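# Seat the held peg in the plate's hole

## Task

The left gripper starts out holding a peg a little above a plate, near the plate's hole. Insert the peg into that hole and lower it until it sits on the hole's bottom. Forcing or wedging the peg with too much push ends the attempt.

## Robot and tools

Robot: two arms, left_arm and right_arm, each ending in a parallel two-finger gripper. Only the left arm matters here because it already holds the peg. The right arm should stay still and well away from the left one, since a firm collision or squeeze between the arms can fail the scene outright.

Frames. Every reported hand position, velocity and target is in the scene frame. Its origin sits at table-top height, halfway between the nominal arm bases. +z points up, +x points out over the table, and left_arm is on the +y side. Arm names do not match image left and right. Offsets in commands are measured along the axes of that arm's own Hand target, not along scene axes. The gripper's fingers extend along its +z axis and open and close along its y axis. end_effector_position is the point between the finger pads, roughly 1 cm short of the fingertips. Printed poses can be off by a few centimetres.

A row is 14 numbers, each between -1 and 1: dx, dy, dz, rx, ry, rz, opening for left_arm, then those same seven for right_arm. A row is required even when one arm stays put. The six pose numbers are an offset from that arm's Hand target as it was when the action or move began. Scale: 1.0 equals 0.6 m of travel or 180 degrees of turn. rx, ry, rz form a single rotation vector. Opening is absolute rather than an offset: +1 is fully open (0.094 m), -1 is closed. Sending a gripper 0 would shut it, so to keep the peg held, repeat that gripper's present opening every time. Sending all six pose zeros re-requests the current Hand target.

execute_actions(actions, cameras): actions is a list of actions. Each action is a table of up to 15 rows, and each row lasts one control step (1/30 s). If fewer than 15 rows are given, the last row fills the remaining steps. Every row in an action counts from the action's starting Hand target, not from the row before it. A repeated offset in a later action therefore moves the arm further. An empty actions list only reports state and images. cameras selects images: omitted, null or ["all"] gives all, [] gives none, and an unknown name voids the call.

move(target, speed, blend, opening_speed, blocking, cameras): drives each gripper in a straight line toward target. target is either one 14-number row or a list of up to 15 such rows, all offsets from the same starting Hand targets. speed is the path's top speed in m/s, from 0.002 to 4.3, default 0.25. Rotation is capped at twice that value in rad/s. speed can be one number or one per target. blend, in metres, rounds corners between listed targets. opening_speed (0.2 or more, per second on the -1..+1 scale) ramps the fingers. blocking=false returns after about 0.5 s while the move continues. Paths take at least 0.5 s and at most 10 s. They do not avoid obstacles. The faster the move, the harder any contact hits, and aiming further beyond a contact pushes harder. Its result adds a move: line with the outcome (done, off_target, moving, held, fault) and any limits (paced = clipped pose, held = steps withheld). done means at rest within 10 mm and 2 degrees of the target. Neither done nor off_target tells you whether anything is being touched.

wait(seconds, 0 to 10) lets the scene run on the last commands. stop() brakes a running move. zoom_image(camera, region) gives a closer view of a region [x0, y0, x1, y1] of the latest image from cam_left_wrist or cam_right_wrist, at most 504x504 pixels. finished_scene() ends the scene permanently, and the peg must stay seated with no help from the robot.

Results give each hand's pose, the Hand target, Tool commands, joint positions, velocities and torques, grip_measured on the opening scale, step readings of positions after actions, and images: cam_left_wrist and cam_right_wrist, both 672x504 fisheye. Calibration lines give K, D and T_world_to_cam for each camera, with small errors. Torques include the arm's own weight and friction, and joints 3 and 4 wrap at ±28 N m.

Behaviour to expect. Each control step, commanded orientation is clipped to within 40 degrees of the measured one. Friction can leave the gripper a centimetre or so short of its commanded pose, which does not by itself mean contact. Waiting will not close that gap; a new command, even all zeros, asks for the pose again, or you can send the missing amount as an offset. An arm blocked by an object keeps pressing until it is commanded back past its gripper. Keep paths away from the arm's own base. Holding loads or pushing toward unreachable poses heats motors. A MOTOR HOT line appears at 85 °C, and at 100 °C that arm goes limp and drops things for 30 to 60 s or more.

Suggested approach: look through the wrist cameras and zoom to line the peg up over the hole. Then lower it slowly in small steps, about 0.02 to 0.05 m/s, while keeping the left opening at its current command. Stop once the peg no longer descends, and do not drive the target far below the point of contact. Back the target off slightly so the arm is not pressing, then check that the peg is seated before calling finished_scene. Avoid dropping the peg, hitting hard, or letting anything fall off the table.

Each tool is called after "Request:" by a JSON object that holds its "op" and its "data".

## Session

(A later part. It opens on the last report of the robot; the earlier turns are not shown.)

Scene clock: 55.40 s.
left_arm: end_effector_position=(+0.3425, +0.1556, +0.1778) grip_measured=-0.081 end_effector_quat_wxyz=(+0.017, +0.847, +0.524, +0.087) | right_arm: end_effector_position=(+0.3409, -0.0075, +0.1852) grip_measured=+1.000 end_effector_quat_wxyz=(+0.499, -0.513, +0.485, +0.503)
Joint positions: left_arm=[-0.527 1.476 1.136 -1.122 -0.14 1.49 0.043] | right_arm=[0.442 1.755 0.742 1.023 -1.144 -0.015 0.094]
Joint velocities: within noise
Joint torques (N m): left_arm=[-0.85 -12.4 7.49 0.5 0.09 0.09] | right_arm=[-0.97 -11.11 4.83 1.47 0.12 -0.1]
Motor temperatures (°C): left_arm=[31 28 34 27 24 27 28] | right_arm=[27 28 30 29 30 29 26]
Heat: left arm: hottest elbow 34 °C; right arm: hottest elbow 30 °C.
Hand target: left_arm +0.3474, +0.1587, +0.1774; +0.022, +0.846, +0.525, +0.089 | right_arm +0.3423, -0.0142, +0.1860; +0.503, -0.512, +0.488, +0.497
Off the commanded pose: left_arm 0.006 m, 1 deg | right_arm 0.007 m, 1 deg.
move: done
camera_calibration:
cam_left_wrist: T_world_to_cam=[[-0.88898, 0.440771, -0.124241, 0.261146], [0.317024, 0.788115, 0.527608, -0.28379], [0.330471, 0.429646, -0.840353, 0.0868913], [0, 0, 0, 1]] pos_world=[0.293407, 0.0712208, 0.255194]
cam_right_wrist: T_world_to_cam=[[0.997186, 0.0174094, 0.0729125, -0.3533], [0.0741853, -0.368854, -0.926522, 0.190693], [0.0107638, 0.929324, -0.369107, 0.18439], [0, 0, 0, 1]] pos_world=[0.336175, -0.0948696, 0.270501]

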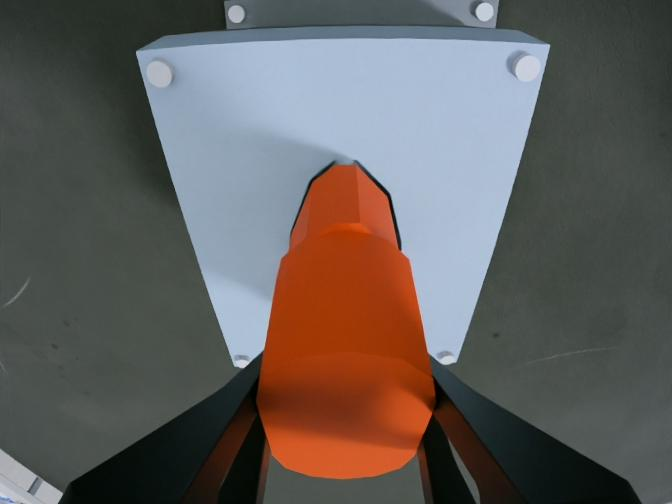

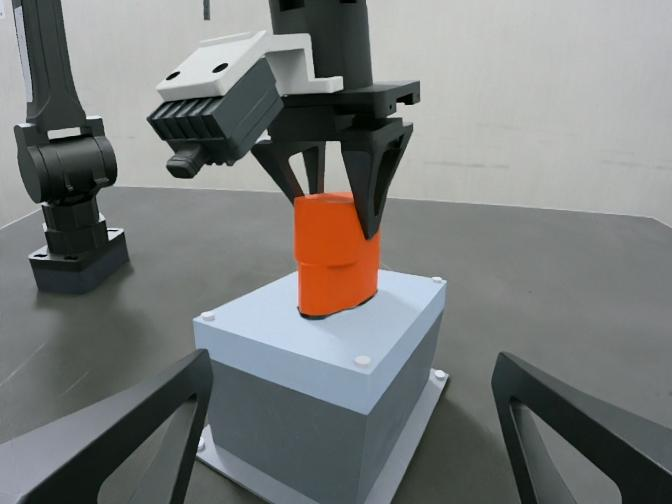

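Request:
{"op": "move", "data": {"target": [-0.0010,-0.0010,0.0048,0,0,0,-1,0,0,0,0,0,0,1], "speed": 0.03}}

Request:
{"op": "zoom_image", "data": {"camera": "cam_right_wrist", "region": [285, 240, 395, 330]}}

Request:
{"op": "zoom_image", "data": {"camera": "cam_left_wrist", "region": [280, 120, 410, 240]}}

Scene clock: 56.47 s.
left_arm: end_effector_position=(+0.3422, +0.1559, +0.1747) grip_measured=-0.081 end_effector_quat_wxyz=(+0.017, +0.847, +0.524, +0.087) | right_arm: end_effector_position=(+0.3409, -0.0075, +0.1852) grip_measured=+1.000 end_effector_quat_wxyz=(+0.499, -0.513, +0.485, +0.503)
Joint positions: left_arm=[-0.527 1.478 1.129 -1.114 -0.14 1.49 0.043] | right_arm=[0.442 1.755 0.742 1.023 -1.144 -0.015 0.094]
Joint velocities: within noise
Joint torques (N m): left_arm=[-0.85 -12.4 7.51 0.53 0.09 0.09] | right_arm=[-1.08 -11.11 4.82 1.46 0.12 -0.1]
Motor temperatures (°C): left_arm=[31 28 34 27 24 27 28] | right_arm=[27 28 30 29 30 29 26]
Heat: left arm: hottest elbow 34 °C; right arm: hottest elbow 30 °C.
Hand target: left_arm +0.3470, +0.1587, +0.1743; +0.022, +0.846, +0.525, +0.089 | right_arm +0.3423, -0.0142, +0.1860; +0.503, -0.512, +0.488, +0.497
Off the commanded pose: left_arm 0.006 m, 1 deg | right_arm 0.007 m, 1 deg.
move: done
camera_calibration:
cam_left_wrist: T_world_to_cam=[[-0.888985, 0.440847, -0.123937, 0.260237], [0.317213, 0.788012, 0.527648, -0.282243], [0.330275, 0.429757, -0.840373, 0.0843864], [0, 0, 0, 1]] pos_world=[0.293007, 0.0714206, 0.252094]
cam_right_wrist: T_world_to_cam=[[0.997186, 0.0174094, 0.0729125, -0.3533], [0.0741853, -0.368854, -0.926522, 0.190693], [0.0107638, 0.929324, -0.369107, 0.18439], [0, 0, 0, 1]] pos_world=[0.336175, -0.0948696, 0.270501]

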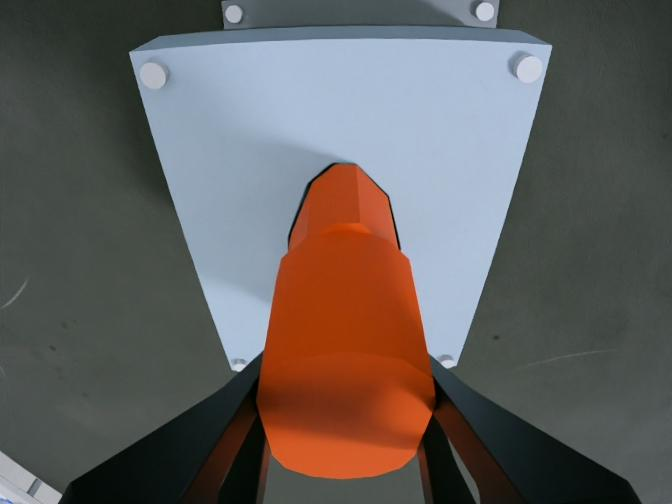

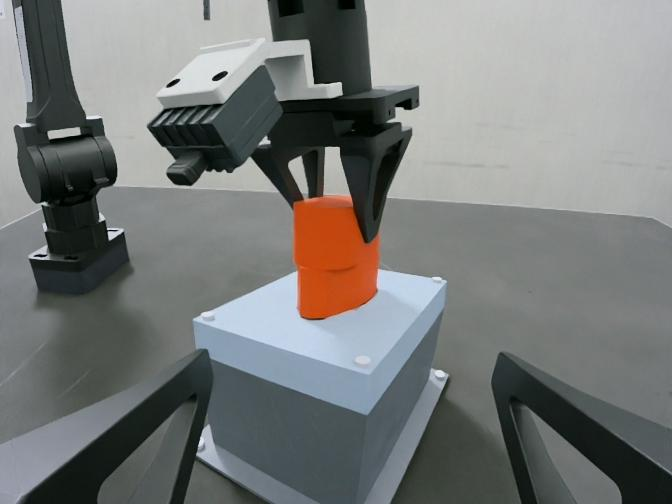

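Scaled by 4.582 from the camera's 672x504 image, which has a finer 960x720 frame.

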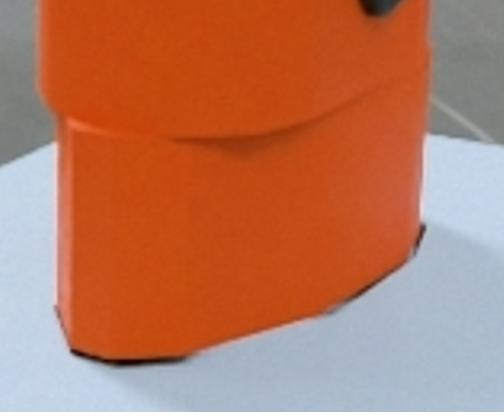

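Scaled by 3.877 from the camera's 672x504 image, which has a finer 960x720 frame.

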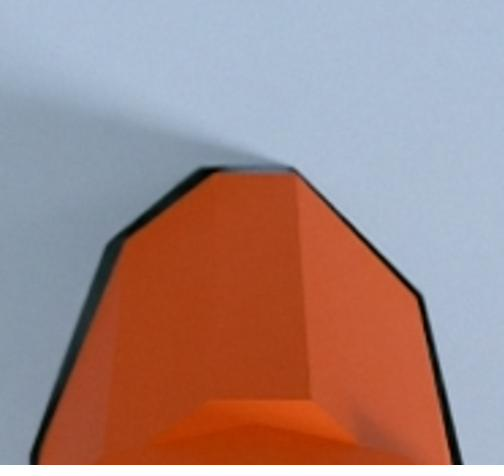

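Request:
{"op": "move", "data": {"target": [-0.0015,0.0008,0.0065,0,0,0,-1,0,0,0,0,0,0,1], "speed": 0.03}}

Request:
{"op": "zoom_image", "data": {"camera": "cam_right_wrist", "region": [285, 240, 395, 330]}}

Request:
{"op": "zoom_image", "data": {"camera": "cam_left_wrist", "region": [280, 120, 410, 240]}}

Scene clock: 57.37 s.
left_arm: end_effector_position=(+0.3427, +0.1555, +0.1746) grip_measured=-0.081 end_effector_quat_wxyz=(+0.018, +0.847, +0.524, +0.087) | right_arm: end_effector_position=(+0.3409, -0.0075, +0.1852) grip_measured=+1.000 end_effector_quat_wxyz=(+0.499, -0.513, +0.485, +0.503)
Joint positions: left_arm=[-0.527 1.478 1.129 -1.111 -0.14 1.49 0.043] | right_arm=[0.442 1.755 0.742 1.023 -1.144 -0.015 0.094]
Joint velocities: within noise
Joint torques (N m): left_arm=[-1.03 -11.99 7.21 0.8 0.09 0.08] | right_arm=[-0.91 -11.11 4.83 1.48 0.12 -0.1]
Motor temperatures (°C): left_arm=[31 28 34 27 24 27 28] | right_arm=[27 28 30 29 30 29 26]
Heat: left arm: hottest elbow 34 °C; right arm: hottest elbow 30 °C.
Hand target: left_arm +0.3478, +0.1579, +0.1703; +0.022, +0.846, +0.525, +0.089 | right_arm +0.3423, -0.0142, +0.1860; +0.503, -0.512, +0.488, +0.497
Off the commanded pose: left_arm 0.007 m, 1 deg | right_arm 0.007 m, 1 deg.
move: done
camera_calibration:
cam_left_wrist: T_world_to_cam=[[-0.888741, 0.440706, -0.126165, 0.261167], [0.316213, 0.788642, 0.527307, -0.281827], [0.331886, 0.428744, -0.840256, 0.0838289], [0, 0, 0, 1]] pos_world=[0.293405, 0.0712215, 0.251997]
cam_right_wrist: T_world_to_cam=[[0.997186, 0.0174094, 0.0729125, -0.3533], [0.0741853, -0.368854, -0.926522, 0.190693], [0.0107638, 0.929324, -0.369107, 0.18439], [0, 0, 0, 1]] pos_world=[0.336175, -0.0948696, 0.270501]

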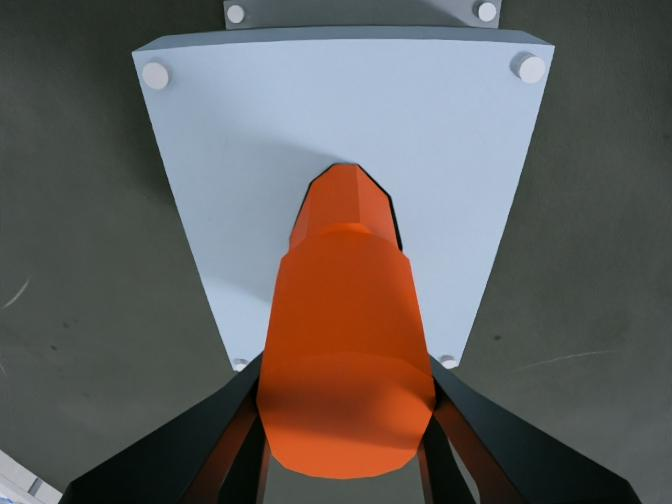

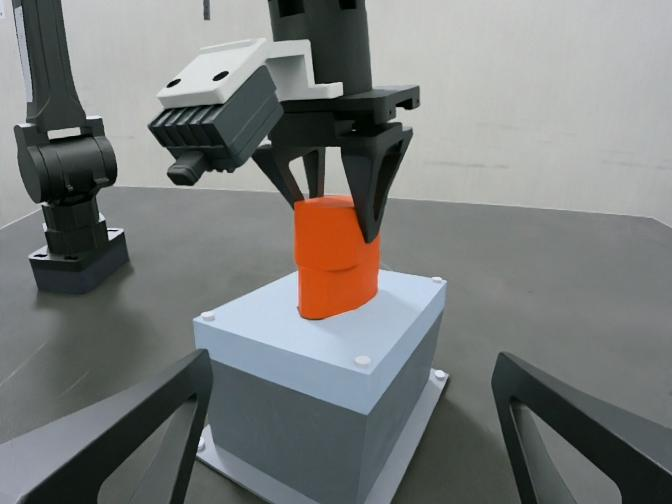

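Scaled by 4.582 from the camera's 672x504 image, which has a finer 960x720 frame.

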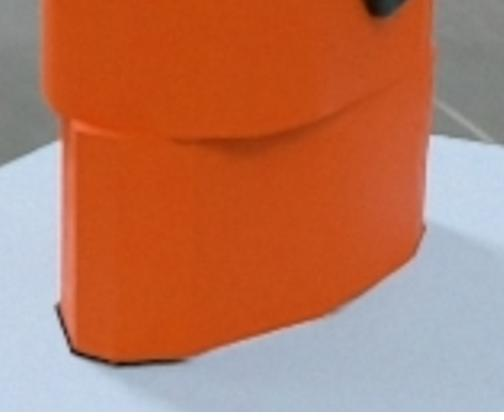

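Scaled by 3.877 from the camera's 672x504 image, which has a finer 960x720 frame.

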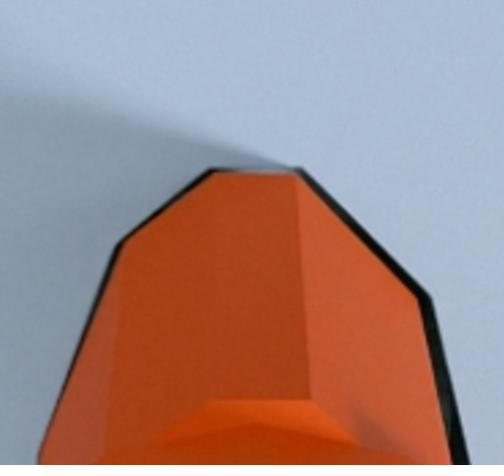

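Request:
{"op": "move", "data": {"target": [0,-0.0013,-0.003,0,0,0,-1,0,0,0,0,0,0,1], "speed": 0.03}}

Request:
{"op": "zoom_image", "data": {"camera": "cam_right_wrist", "region": [285, 240, 395, 330]}}

Request:
{"op": "zoom_image", "data": {"camera": "cam_left_wrist", "region": [280, 120, 410, 240]}}

Scene clock: 58.27 s.
left_arm: end_effector_position=(+0.3427, +0.1555, +0.1746) grip_measured=-0.081 end_effector_quat_wxyz=(+0.018, +0.847, +0.524, +0.087) | right_arm: end_effector_position=(+0.3409, -0.0075, +0.1852) grip_measured=+1.000 end_effector_quat_wxyz=(+0.499, -0.513, +0.485, +0.503)
Joint positions: left_arm=[-0.527 1.478 1.129 -1.111 -0.14 1.49 0.043] | right_arm=[0.442 1.755 0.742 1.023 -1.144 -0.015 0.094]
Joint velocities: within noise
Joint torques (N m): left_arm=[-1.08 -12.22 7.23 0.66 0.08 0.07] | right_arm=[-1.03 -11.05 4.81 1.48 0.13 -0.1]
Motor temperatures (°C): left_arm=[31 28 34 27 24 27 28] | right_arm=[27 28 30 29 30 29 26]
Heat: left arm: hottest elbow 34 °C; right arm: hottest elbow 30 °C.
Hand target: left_arm +0.3468, +0.1581, +0.1720; +0.022, +0.846, +0.525, +0.089 | right_arm +0.3423, -0.0142, +0.1860; +0.503, -0.512, +0.488, +0.497
Off the commanded pose: left_arm 0.005 m, 1 deg | right_arm 0.007 m, 1 deg.
move: done
camera_calibration:
cam_left_wrist: T_world_to_cam=[[-0.888741, 0.440706, -0.126165, 0.261167], [0.316213, 0.788642, 0.527307, -0.281827], [0.331886, 0.428744, -0.840256, 0.0838289], [0, 0, 0, 1]] pos_world=[0.293405, 0.0712215, 0.251997]
cam_right_wrist: T_world_to_cam=[[0.997186, 0.0174094, 0.0729125, -0.3533], [0.0741853, -0.368854, -0.926522, 0.190693], [0.0107638, 0.929324, -0.369107, 0.18439], [0, 0, 0, 1]] pos_world=[0.336175, -0.0948696, 0.270501]

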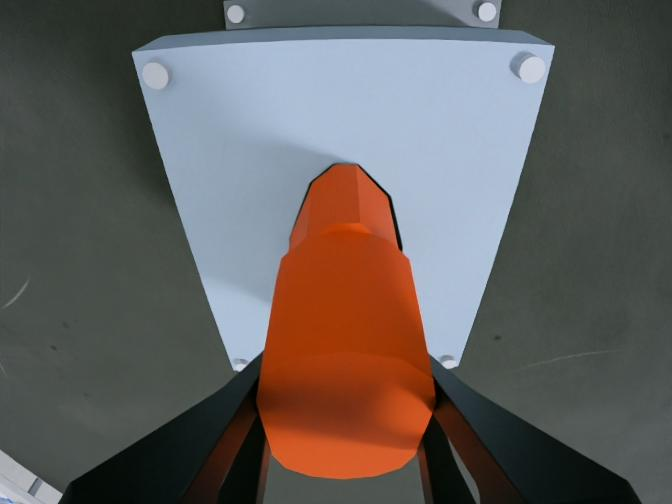

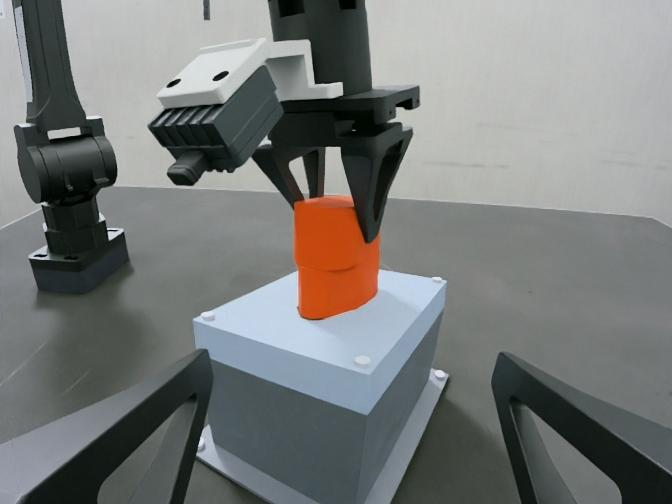

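Scaled by 4.582 from the camera's 672x504 image, which has a finer 960x720 frame.

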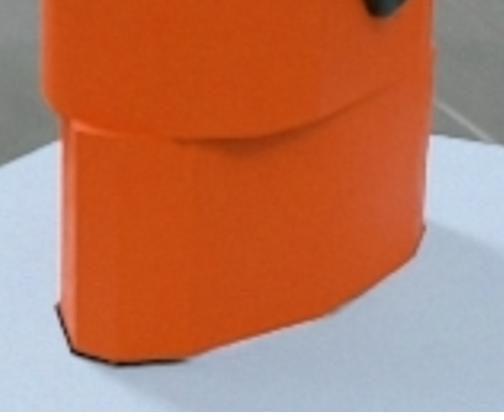

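Scaled by 3.877 from the camera's 672x504 image, which has a finer 960x720 frame.

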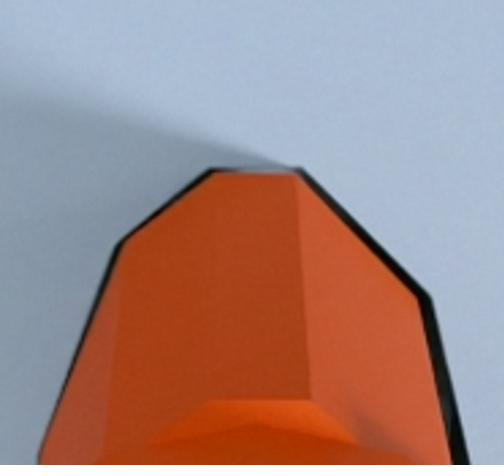

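Request:
{"op": "move", "data": {"target": [0.0042,0.0044,-0.0328,0,0,0,-1,0,0,0,0,0,0,1], "speed": 0.08, "cameras": []}}

Request:
{"op": "move", "data": {"target": [-0.0035,-0.0041,0.0354,0,0,0,-1,0,0,0,0,0,0,1], "speed": 0.04}}

Request:
{"op": "zoom_image", "data": {"camera": "cam_right_wrist", "region": [285, 240, 395, 330]}}

Request:
{"op": "zoom_image", "data": {"camera": "cam_left_wrist", "region": [280, 120, 410, 240]}}

Scene clock: 59.57 s.
left_arm: end_effector_position=(+0.3374, +0.1588, +0.1740) grip_measured=-0.081 end_effector_quat_wxyz=(+0.007, +0.848, +0.523, +0.081) | right_arm: end_effector_position=(+0.3409, -0.0075, +0.1852) grip_measured=+1.000 end_effector_quat_wxyz=(+0.499, -0.513, +0.485, +0.503)
Joint positions: left_arm=[-0.527 1.478 1.129 -1.137 -0.14 1.49 0.043] | right_arm=[0.442 1.755 0.742 1.023 -1.144 -0.015 0.094]
Joint velocities: within noise
Joint torques (N m): left_arm=[-1.03 -13.68 9.7 -0.38 0.07 0.07] | right_arm=[-1.08 -11.16 4.82 1.48 0.12 -0.1]
Motor temperatures (°C): left_arm=[31 28 34 27 24 27 28] | right_arm=[27 28 30 29 30 29 26]
Heat: left arm: hottest elbow 34 °C; right arm: hottest elbow 30 °C.
Hand target: left_arm +0.3468, +0.1581, +0.1920; +0.022, +0.846, +0.525, +0.089 | right_arm +0.3423, -0.0142, +0.1860; +0.503, -0.512, +0.488, +0.497
Off the commanded pose: left_arm 0.020 m, 2 deg | right_arm 0.007 m, 1 deg.
move: off_target (left_arm)
No camera images: "cameras" was empty.

Scene clock: 60.63 s.
left_arm: end_effector_position=(+0.3425, +0.1556, +0.1710) grip_measured=-0.081 end_effector_quat_wxyz=(+0.017, +0.847, +0.524, +0.087) | right_arm: end_effector_position=(+0.3409, -0.0075, +0.1852) grip_measured=+1.000 end_effector_quat_wxyz=(+0.499, -0.513, +0.485, +0.503)
Joint positions: left_arm=[-0.527 1.482 1.124 -1.104 -0.14 1.49 0.043] | right_arm=[0.442 1.755 0.742 1.023 -1.144 -0.015 0.094]
Joint velocities: within noise
Joint torques (N m): left_arm=[-0.85 -12.45 7.45 0.49 0.09 0.09] | right_arm=[-1.03 -11.22 4.81 1.5 0.12 -0.09]
Motor temperatures (°C): left_arm=[31 28 35 27 24 27 28] | right_arm=[27 28 30 29 30 29 26]
Heat: left arm: hottest elbow 35 °C; right arm: hottest elbow 30 °C.
Hand target: left_arm +0.3473, +0.1585, +0.1706; +0.022, +0.846, +0.525, +0.089 | right_arm +0.3423, -0.0142, +0.1860; +0.503, -0.512, +0.488, +0.497
Off the commanded pose: left_arm 0.006 m, 1 deg | right_arm 0.007 m, 1 deg.
move: done
camera_calibration:
cam_left_wrist: T_world_to_cam=[[-0.888985, 0.440847, -0.123937, 0.260222], [0.317213, 0.788012, 0.527648, -0.28026], [0.330275, 0.429757, -0.840373, 0.0812309], [0, 0, 0, 1]] pos_world=[0.293407, 0.0712206, 0.248394]
cam_right_wrist: T_world_to_cam=[[0.997186, 0.0174094, 0.0729125, -0.3533], [0.0741853, -0.368854, -0.926522, 0.190693], [0.0107638, 0.929324, -0.369107, 0.18439], [0, 0, 0, 1]] pos_world=[0.336175, -0.0948696, 0.270501]

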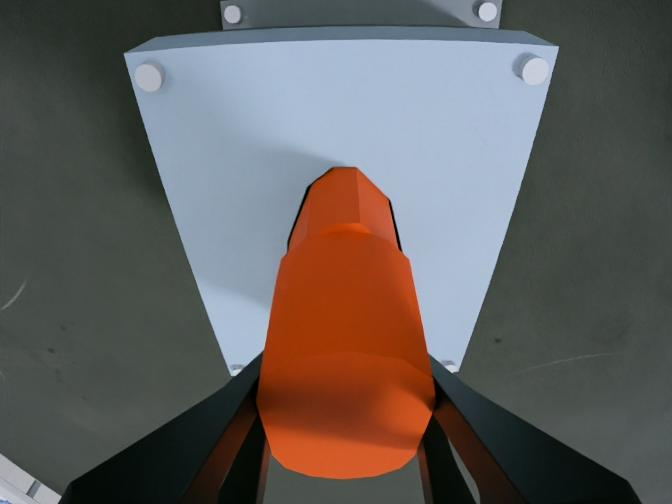

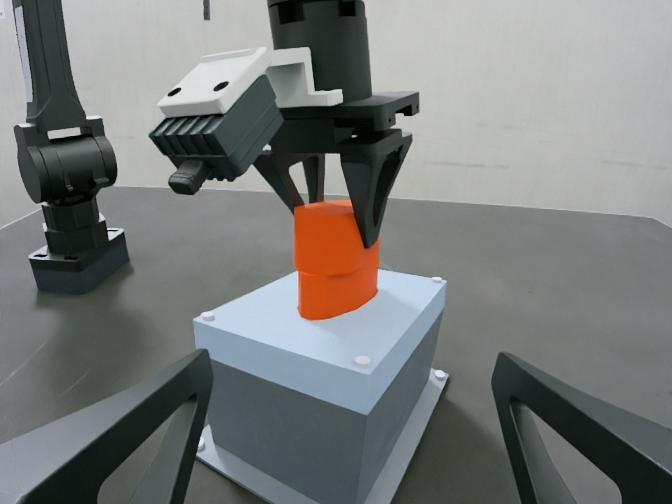

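Scaled by 4.582 from the camera's 672x504 image, which has a finer 960x720 frame.

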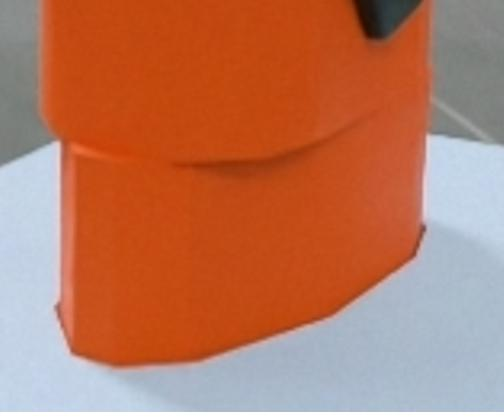

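Scaled by 3.877 from the camera's 672x504 image, which has a finer 960x720 frame.

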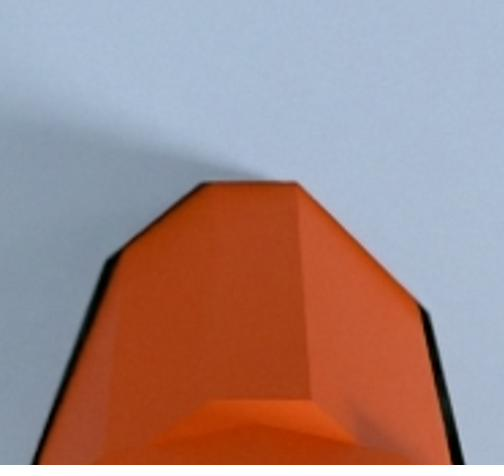

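Request:
{"op": "move", "data": {"target": [-0.0015,0,0.0081,0,0,0,-1,0,0,0,0,0,0,1], "speed": 0.03}}

Request:
{"op": "zoom_image", "data": {"camera": "cam_right_wrist", "region": [285, 240, 395, 330]}}

Request:
{"op": "zoom_image", "data": {"camera": "cam_left_wrist", "region": [280, 120, 410, 240]}}

Scene clock: 61.67 s.
left_arm: end_effector_position=(+0.3431, +0.1553, +0.1661) grip_measured=-0.081 end_effector_quat_wxyz=(+0.017, +0.847, +0.524, +0.087) | right_arm: end_effector_position=(+0.3409, -0.0075, +0.1852) grip_measured=+1.000 end_effector_quat_wxyz=(+0.499, -0.513, +0.485, +0.503)
Joint positions: left_arm=[-0.527 1.489 1.117 -1.091 -0.14 1.49 0.043] | right_arm=[0.442 1.755 0.742 1.023 -1.144 -0.015 0.094]
Joint velocities: within noise
Joint torques (N m): left_arm=[-0.97 -12.51 7.42 0.53 0.09 0.08] | right_arm=[-1.03 -11.16 4.83 1.48 0.12 -0.09]
Motor temperatures (°C): left_arm=[31 28 35 27 24 27 28] | right_arm=[27 28 30 29 30 29 26]
Heat: left arm: hottest elbow 35 °C; right arm: hottest elbow 30 °C.
Hand target: left_arm +0.3478, +0.1580, +0.1657; +0.022, +0.846, +0.525, +0.089 | right_arm +0.3423, -0.0142, +0.1860; +0.503, -0.512, +0.488, +0.497
Off the commanded pose: left_arm 0.005 m, 1 deg | right_arm 0.007 m, 1 deg.
move: done
camera_calibration:
cam_left_wrist: T_world_to_cam=[[-0.888985, 0.440847, -0.123937, 0.260337], [0.317213, 0.788012, 0.527648, -0.277602], [0.330275, 0.429757, -0.840373, 0.0771708], [0, 0, 0, 1]] pos_world=[0.294007, 0.0708206, 0.243594]
cam_right_wrist: T_world_to_cam=[[0.997186, 0.0174094, 0.0729125, -0.3533], [0.0741853, -0.368854, -0.926522, 0.190693], [0.0107638, 0.929324, -0.369107, 0.18439], [0, 0, 0, 1]] pos_world=[0.336175, -0.0948696, 0.270501]

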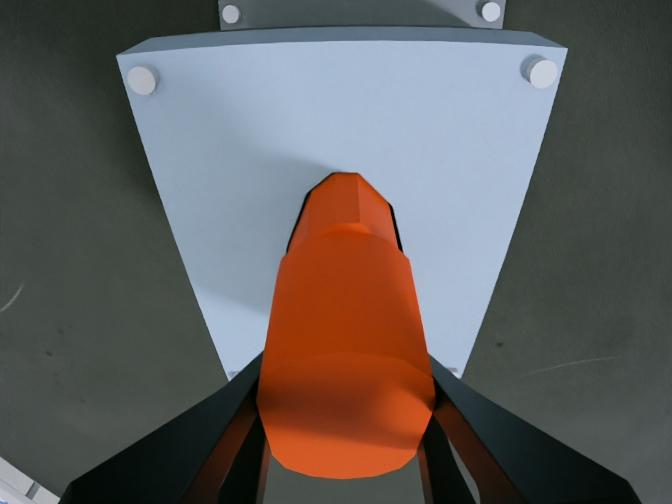

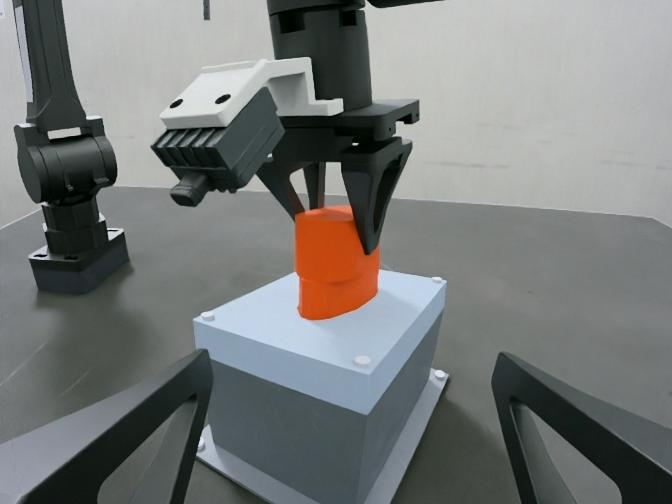

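Scaled by 4.582 from the camera's 672x504 image, which has a finer 960x720 frame.

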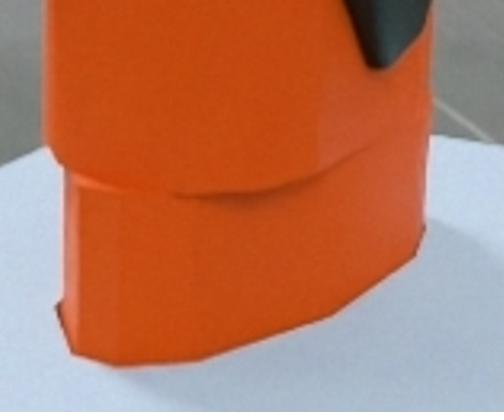

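Scaled by 3.877 from the camera's 672x504 image, which has a finer 960x720 frame.

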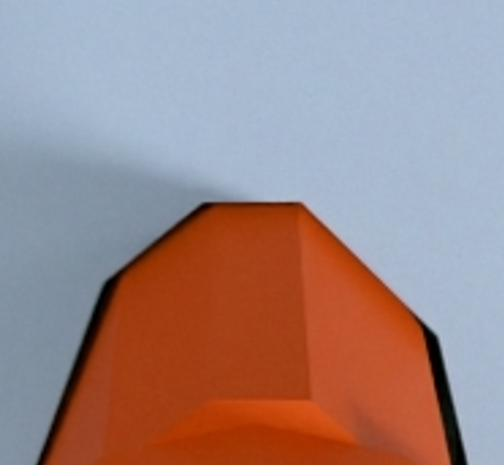

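Request:
{"op": "move", "data": {"target": [-0.002,-0.0006,0.008,0,0,0,-1,0,0,0,0,0,0,1], "speed": 0.03}}

Request:
{"op": "zoom_image", "data": {"camera": "cam_right_wrist", "region": [285, 240, 395, 330]}}

Request:
{"op": "zoom_image", "data": {"camera": "cam_left_wrist", "region": [280, 120, 410, 240]}}

Scene clock: 62.63 s.
left_arm: end_effector_position=(+0.3435, +0.1551, +0.1613) grip_measured=-0.081 end_effector_quat_wxyz=(+0.017, +0.847, +0.524, +0.087) | right_arm: end_effector_position=(+0.3409, -0.0075, +0.1852) grip_measured=+1.000 end_effector_quat_wxyz=(+0.499, -0.513, +0.485, +0.503)
Joint positions: left_arm=[-0.527 1.494 1.11 -1.078 -0.14 1.49 0.043] | right_arm=[0.442 1.755 0.742 1.023 -1.144 -0.015 0.094]
Joint velocities: within noise
Joint torques (N m): left_arm=[-1.08 -12.63 7.36 0.47 0.08 0.07] | right_arm=[-1.08 -10.99 4.83 1.48 0.13 -0.1]
Motor temperatures (°C): left_arm=[31 28 35 27 24 27 28] | right_arm=[27 28 30 29 30 29 26]
Heat: left arm: hottest elbow 35 °C; right arm: hottest elbow 30 °C.
Hand target: left_arm +0.3479, +0.1573, +0.1608; +0.022, +0.846, +0.525, +0.089 | right_arm +0.3423, -0.0142, +0.1860; +0.503, -0.512, +0.488, +0.497
Off the commanded pose: left_arm 0.005 m, 1 deg | right_arm 0.007 m, 1 deg.
move: done
camera_calibration:
cam_left_wrist: T_world_to_cam=[[-0.888985, 0.440847, -0.123937, 0.260084], [0.317213, 0.788012, 0.527648, -0.274954], [0.330275, 0.429757, -0.840373, 0.0730399], [0, 0, 0, 1]] pos_world=[0.294307, 0.0706206, 0.238694]
cam_right_wrist: T_world_to_cam=[[0.997186, 0.0174094, 0.0729125, -0.3533], [0.0741853, -0.368854, -0.926522, 0.190693], [0.0107638, 0.929324, -0.369107, 0.18439], [0, 0, 0, 1]] pos_world=[0.336175, -0.0948696, 0.270501]

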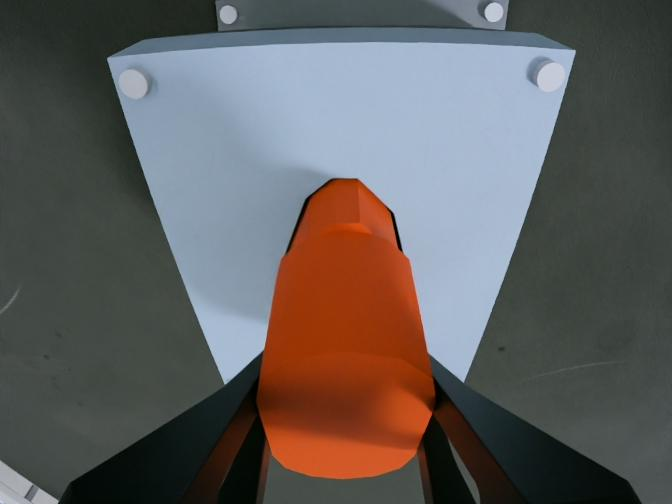

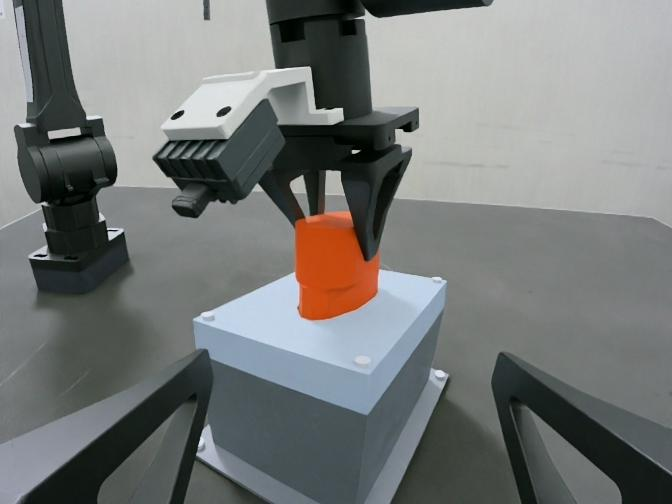

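Scaled by 4.582 from the camera's 672x504 image, which has a finer 960x720 frame.

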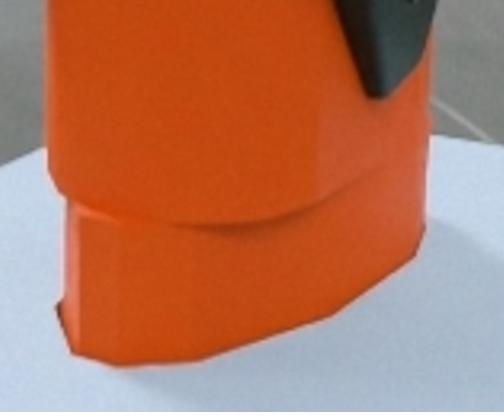

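Scaled by 3.877 from the camera's 672x504 image, which has a finer 960x720 frame.

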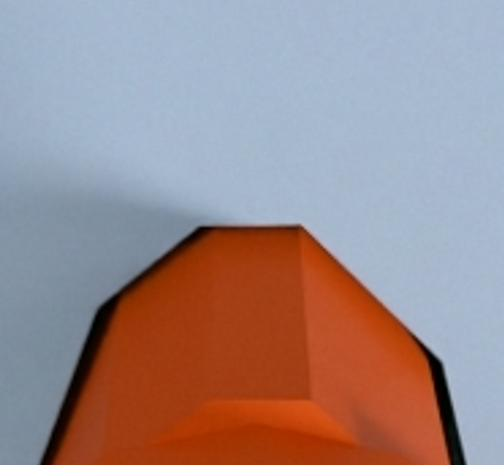

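Request:
{"op": "move", "data": {"target": [-0.002,-0.0003,0.008,0,0,0,-1,0,0,0,0,0,0,1], "speed": 0.03}}

Request:
{"op": "zoom_image", "data": {"camera": "cam_right_wrist", "region": [285, 240, 395, 330]}}

Request:
{"op": "zoom_image", "data": {"camera": "cam_left_wrist", "region": [280, 120, 410, 240]}}

Scene clock: 63.70 s.
left_arm: end_effector_position=(+0.3438, +0.1548, +0.1563) grip_measured=-0.081 end_effector_quat_wxyz=(+0.017, +0.847, +0.524, +0.086) | right_arm: end_effector_position=(+0.3409, -0.0075, +0.1852) grip_measured=+1.000 end_effector_quat_wxyz=(+0.499, -0.513, +0.485, +0.503)
Joint positions: left_arm=[-0.527 1.501 1.103 -1.065 -0.14 1.49 0.043] | right_arm=[0.442 1.755 0.742 1.023 -1.144 -0.015 0.094]
Joint velocities: within noise
Joint torques (N m): left_arm=[-1.14 -12.69 7.36 0.5 0.08 0.06] | right_arm=[-1.03 -11.16 4.82 1.47 0.12 -0.1]
Motor temperatures (°C): left_arm=[31 28 34 27 24 27 28] | right_arm=[27 28 30 29 30 29 26]
Heat: left arm: hottest elbow 34 °C; right arm: hottest elbow 30 °C.
Hand target: left_arm +0.3480, +0.1566, +0.1559; +0.022, +0.846, +0.525, +0.089 | right_arm +0.3423, -0.0142, +0.1860; +0.503, -0.512, +0.488, +0.497
Off the commanded pose: left_arm 0.005 m, 1 deg | right_arm 0.007 m, 1 deg.
move: done
camera_calibration:
cam_left_wrist: T_world_to_cam=[[-0.88903, 0.440873, -0.123515, 0.259834], [0.317396, 0.787885, 0.527728, -0.272401], [0.329977, 0.429964, -0.840385, 0.0689516], [0, 0, 0, 1]] pos_world=[0.294707, 0.0704204, 0.233793]
cam_right_wrist: T_world_to_cam=[[0.997186, 0.0174094, 0.0729125, -0.3533], [0.0741853, -0.368854, -0.926522, 0.190693], [0.0107638, 0.929324, -0.369107, 0.18439], [0, 0, 0, 1]] pos_world=[0.336175, -0.0948696, 0.270501]

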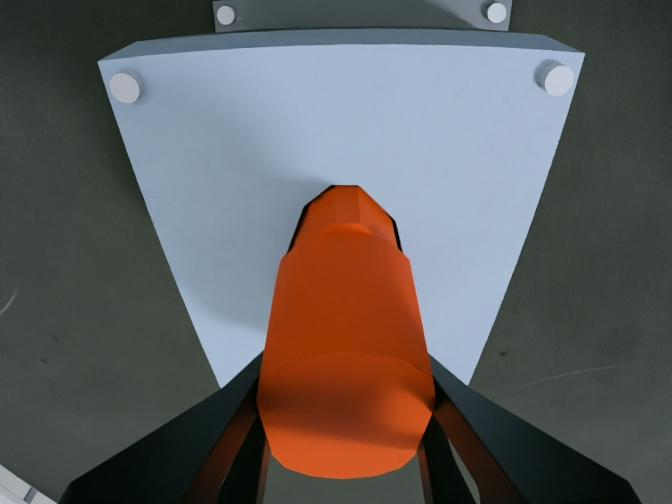

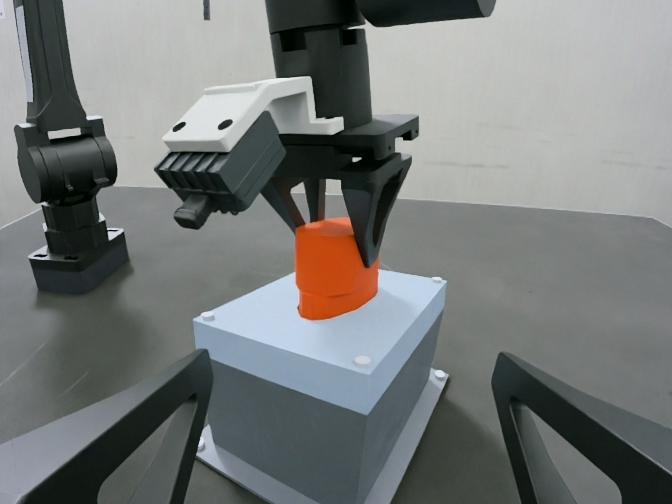

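Scaled by 4.582 from the camera's 672x504 image, which has a finer 960x720 frame.

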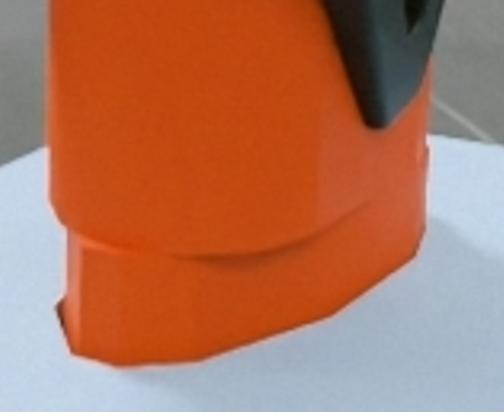

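Scaled by 3.877 from the camera's 672x504 image, which has a finer 960x720 frame.

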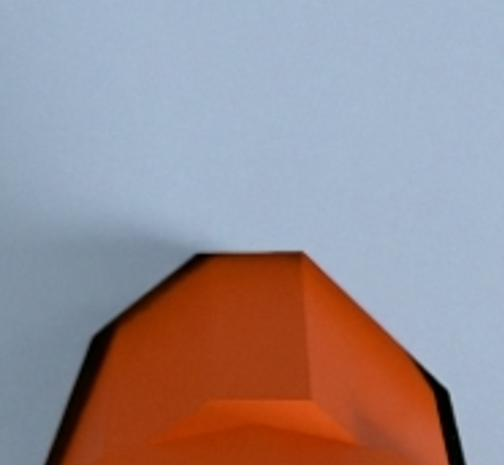

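Request:
{"op": "move", "data": {"target": [-0.0022,-0.0009,0.008,0,0,0,-1,0,0,0,0,0,0,1], "speed": 0.03}}

Request:
{"op": "zoom_image", "data": {"camera": "cam_right_wrist", "region": [285, 240, 395, 330]}}

Request:
{"op": "zoom_image", "data": {"camera": "cam_left_wrist", "region": [280, 120, 410, 240]}}

Scene clock: 64.60 s.
left_arm: end_effector_position=(+0.3440, +0.1546, +0.1551) grip_measured=-0.081 end_effector_quat_wxyz=(+0.018, +0.847, +0.524, +0.087) | right_arm: end_effector_position=(+0.3409, -0.0075, +0.1852) grip_measured=+1.000 end_effector_quat_wxyz=(+0.499, -0.513, +0.485, +0.503)
Joint positions: left_arm=[-0.527 1.501 1.1 -1.059 -0.139 1.49 0.043] | right_arm=[0.442 1.755 0.742 1.023 -1.144 -0.015 0.094]
Joint velocities: within noise
Joint torques (N m): left_arm=[-1.26 -12.22 7.04 0.8 0.05 0.04] | right_arm=[-1.03 -11.16 4.82 1.47 0.11 -0.1]
Motor temperatures (°C): left_arm=[31 28 34 27 24 27 28] | right_arm=[27 28 30 29 30 29 26]
Heat: left arm: hottest elbow 34 °C; right arm: hottest elbow 30 °C.
Hand target: left_arm +0.3479, +0.1560, +0.1511; +0.022, +0.846, +0.525, +0.089 | right_arm +0.3423, -0.0142, +0.1860; +0.503, -0.512, +0.488, +0.497
Off the commanded pose: left_arm 0.006 m, 1 deg | right_arm 0.007 m, 1 deg.
move: done
camera_calibration:
cam_left_wrist: T_world_to_cam=[[-0.888763, 0.44068, -0.126102, 0.260354], [0.316353, 0.788813, 0.526967, -0.271304], [0.331695, 0.428456, -0.840478, 0.0675773], [0, 0, 0, 1]] pos_world=[0.294806, 0.0703218, 0.232597]
cam_right_wrist: T_world_to_cam=[[0.997186, 0.0174094, 0.0729125, -0.3533], [0.0741853, -0.368854, -0.926522, 0.190693], [0.0107638, 0.929324, -0.369107, 0.18439], [0, 0, 0, 1]] pos_world=[0.336175, -0.0948696, 0.270501]

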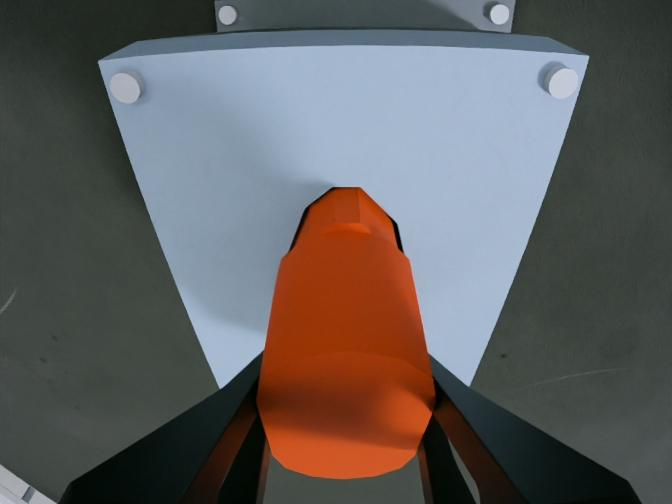

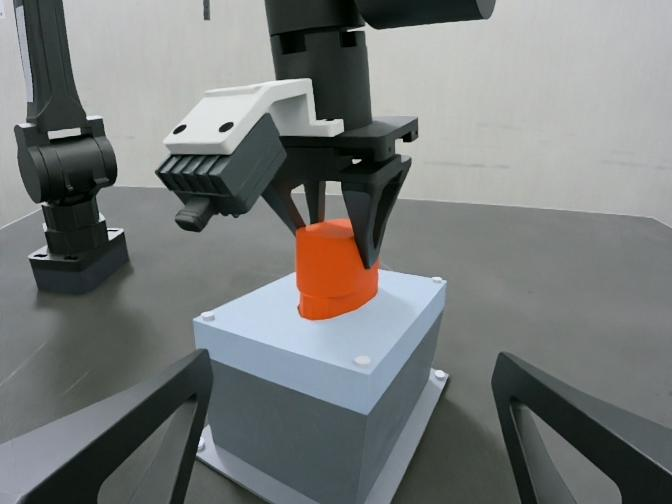

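Scaled by 4.582 from the camera's 672x504 image, which has a finer 960x720 frame.

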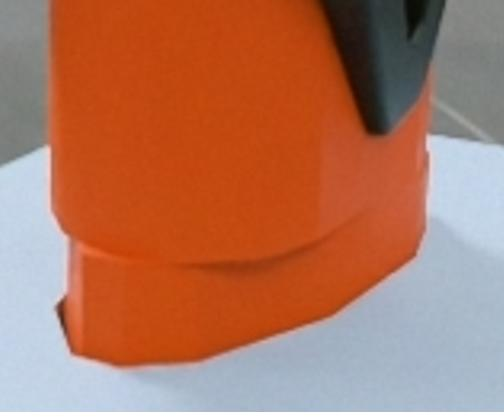

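Scaled by 3.877 from the camera's 672x504 image, which has a finer 960x720 frame.

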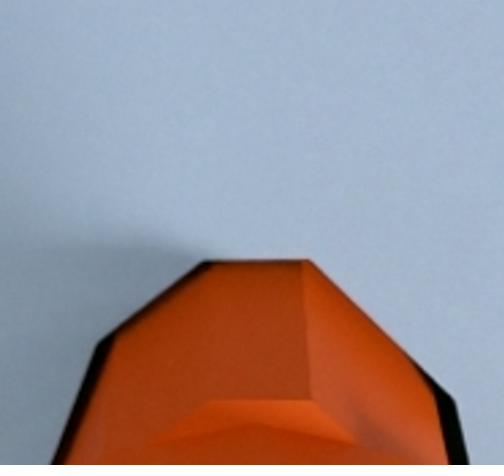

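Request:
{"op": "move", "data": {"target": [0.0015,0.0008,-0.006,0,0,0,-1,0,0,0,0,0,0,1], "speed": 0.05, "cameras": []}}

Request:
{"op": "move", "data": {"target": [0,0,0,0,0,0,0.25,0,0,0,0,0,0,1], "opening_speed": 0.3}}

Request:
{"op": "zoom_image", "data": {"camera": "cam_right_wrist", "region": [285, 200, 395, 330]}}

Request:
{"op": "zoom_image", "data": {"camera": "cam_left_wrist", "region": [280, 120, 410, 240]}}

Scene clock: 65.60 s.
left_arm: end_effector_position=(+0.3440, +0.1546, +0.1551) grip_measured=-0.081 end_effector_quat_wxyz=(+0.018, +0.847, +0.524, +0.087) | right_arm: end_effector_position=(+0.3409, -0.0075, +0.1852) grip_measured=+1.000 end_effector_quat_wxyz=(+0.499, -0.513, +0.485, +0.503)
Joint positions: left_arm=[-0.527 1.501 1.1 -1.059 -0.139 1.49 0.043] | right_arm=[0.442 1.755 0.742 1.023 -1.144 -0.015 0.094]
Joint velocities: within noise
Joint torques (N m): left_arm=[-1.14 -12.51 7.45 0.44 0.05 0.05] | right_arm=[-1.03 -11.22 4.82 1.48 0.13 -0.09]
Motor temperatures (°C): left_arm=[31 28 34 27 24 27 28] | right_arm=[27 29 30 29 30 29 26]
Heat: left arm: hottest elbow 34 °C; right arm: hottest elbow 30 °C.
Hand target: left_arm +0.3480, +0.1564, +0.1548; +0.022, +0.846, +0.525, +0.089 | right_arm +0.3423, -0.0142, +0.1860; +0.503, -0.512, +0.488, +0.497
Off the commanded pose: left_arm 0.004 m, 1 deg | right_arm 0.007 m, 1 deg.
move: done
No camera images: "cameras" was empty.

Scene clock: 70.07 s.
left_arm: end_effector_position=(+0.3440, +0.1546, +0.1551) grip_measured=+0.247 end_effector_quat_wxyz=(+0.018, +0.847, +0.524, +0.087) | right_arm: end_effector_position=(+0.3409, -0.0075, +0.1852) grip_measured=+1.000 end_effector_quat_wxyz=(+0.499, -0.513, +0.485, +0.503)
Joint positions: left_arm=[-0.527 1.501 1.1 -1.059 -0.139 1.49 0.059] | right_arm=[0.442 1.755 0.742 1.023 -1.144 -0.015 0.094]
Joint velocities: within noise
Joint torques (N m): left_arm=[-1.14 -12.51 7.46 0.46 0.04 0.05] | right_arm=[-1.03 -11.11 4.82 1.5 0.12 -0.09]
Motor temperatures (°C): left_arm=[31 28 34 27 24 27 28] | right_arm=[27 29 30 29 30 29 26]
Heat: left arm: hottest elbow 34 °C; right arm: hottest elbow 30 °C.
Hand target: left_arm +0.3480, +0.1563, +0.1548; +0.022, +0.846, +0.525, +0.089 | right_arm +0.3423, -0.0142, +0.1860; +0.503, -0.512, +0.488, +0.497
Off the commanded pose: left_arm 0.004 m, 1 deg | right_arm 0.007 m, 1 deg.
move: done
camera_calibration:
cam_left_wrist: T_world_to_cam=[[-0.888783, 0.44064, -0.1261, 0.260286], [0.316418, 0.788956, 0.526714, -0.271296], [0.331579, 0.428234, -0.840637, 0.0677811], [0, 0, 0, 1]] pos_world=[0.294706, 0.070322, 0.232697]
cam_right_wrist: T_world_to_cam=[[0.997186, 0.0174094, 0.0729125, -0.3533], [0.0741853, -0.368854, -0.926522, 0.190693], [0.0107638, 0.929324, -0.369107, 0.18439], [0, 0, 0, 1]] pos_world=[0.336175, -0.0948696, 0.270501]

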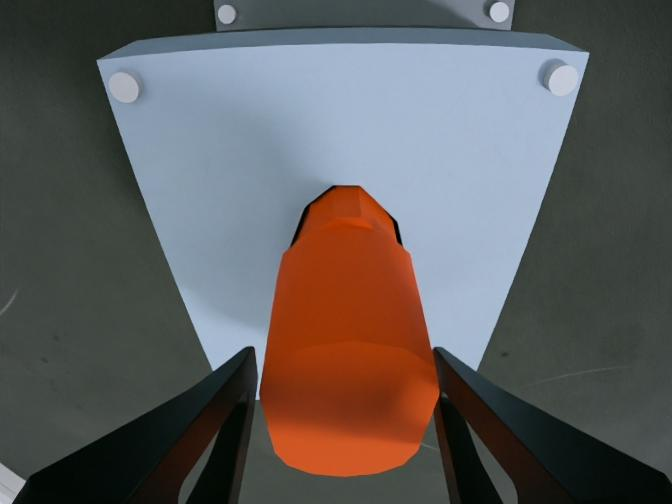

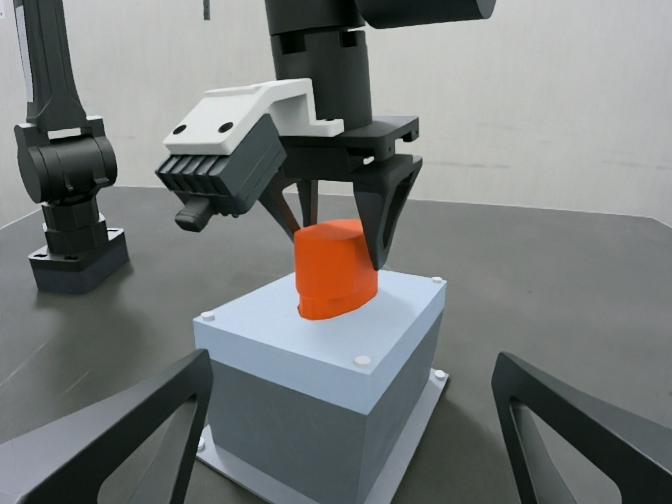

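Scaled by 3.877 from the camera's 672x504 image, which has a finer 960x720 frame.

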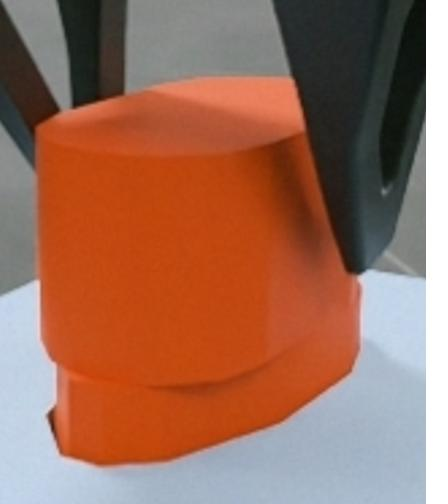

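Scaled by 3.877 from the camera's 672x504 image, which has a finer 960x720 frame.

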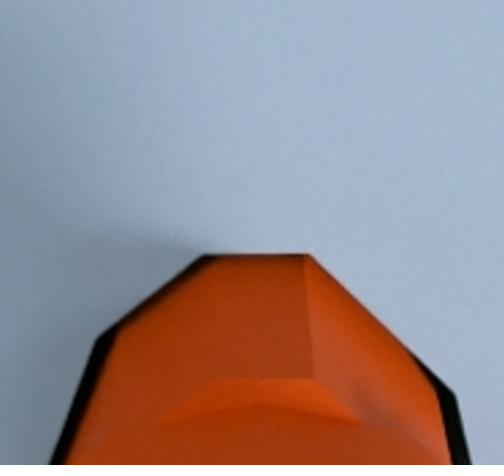

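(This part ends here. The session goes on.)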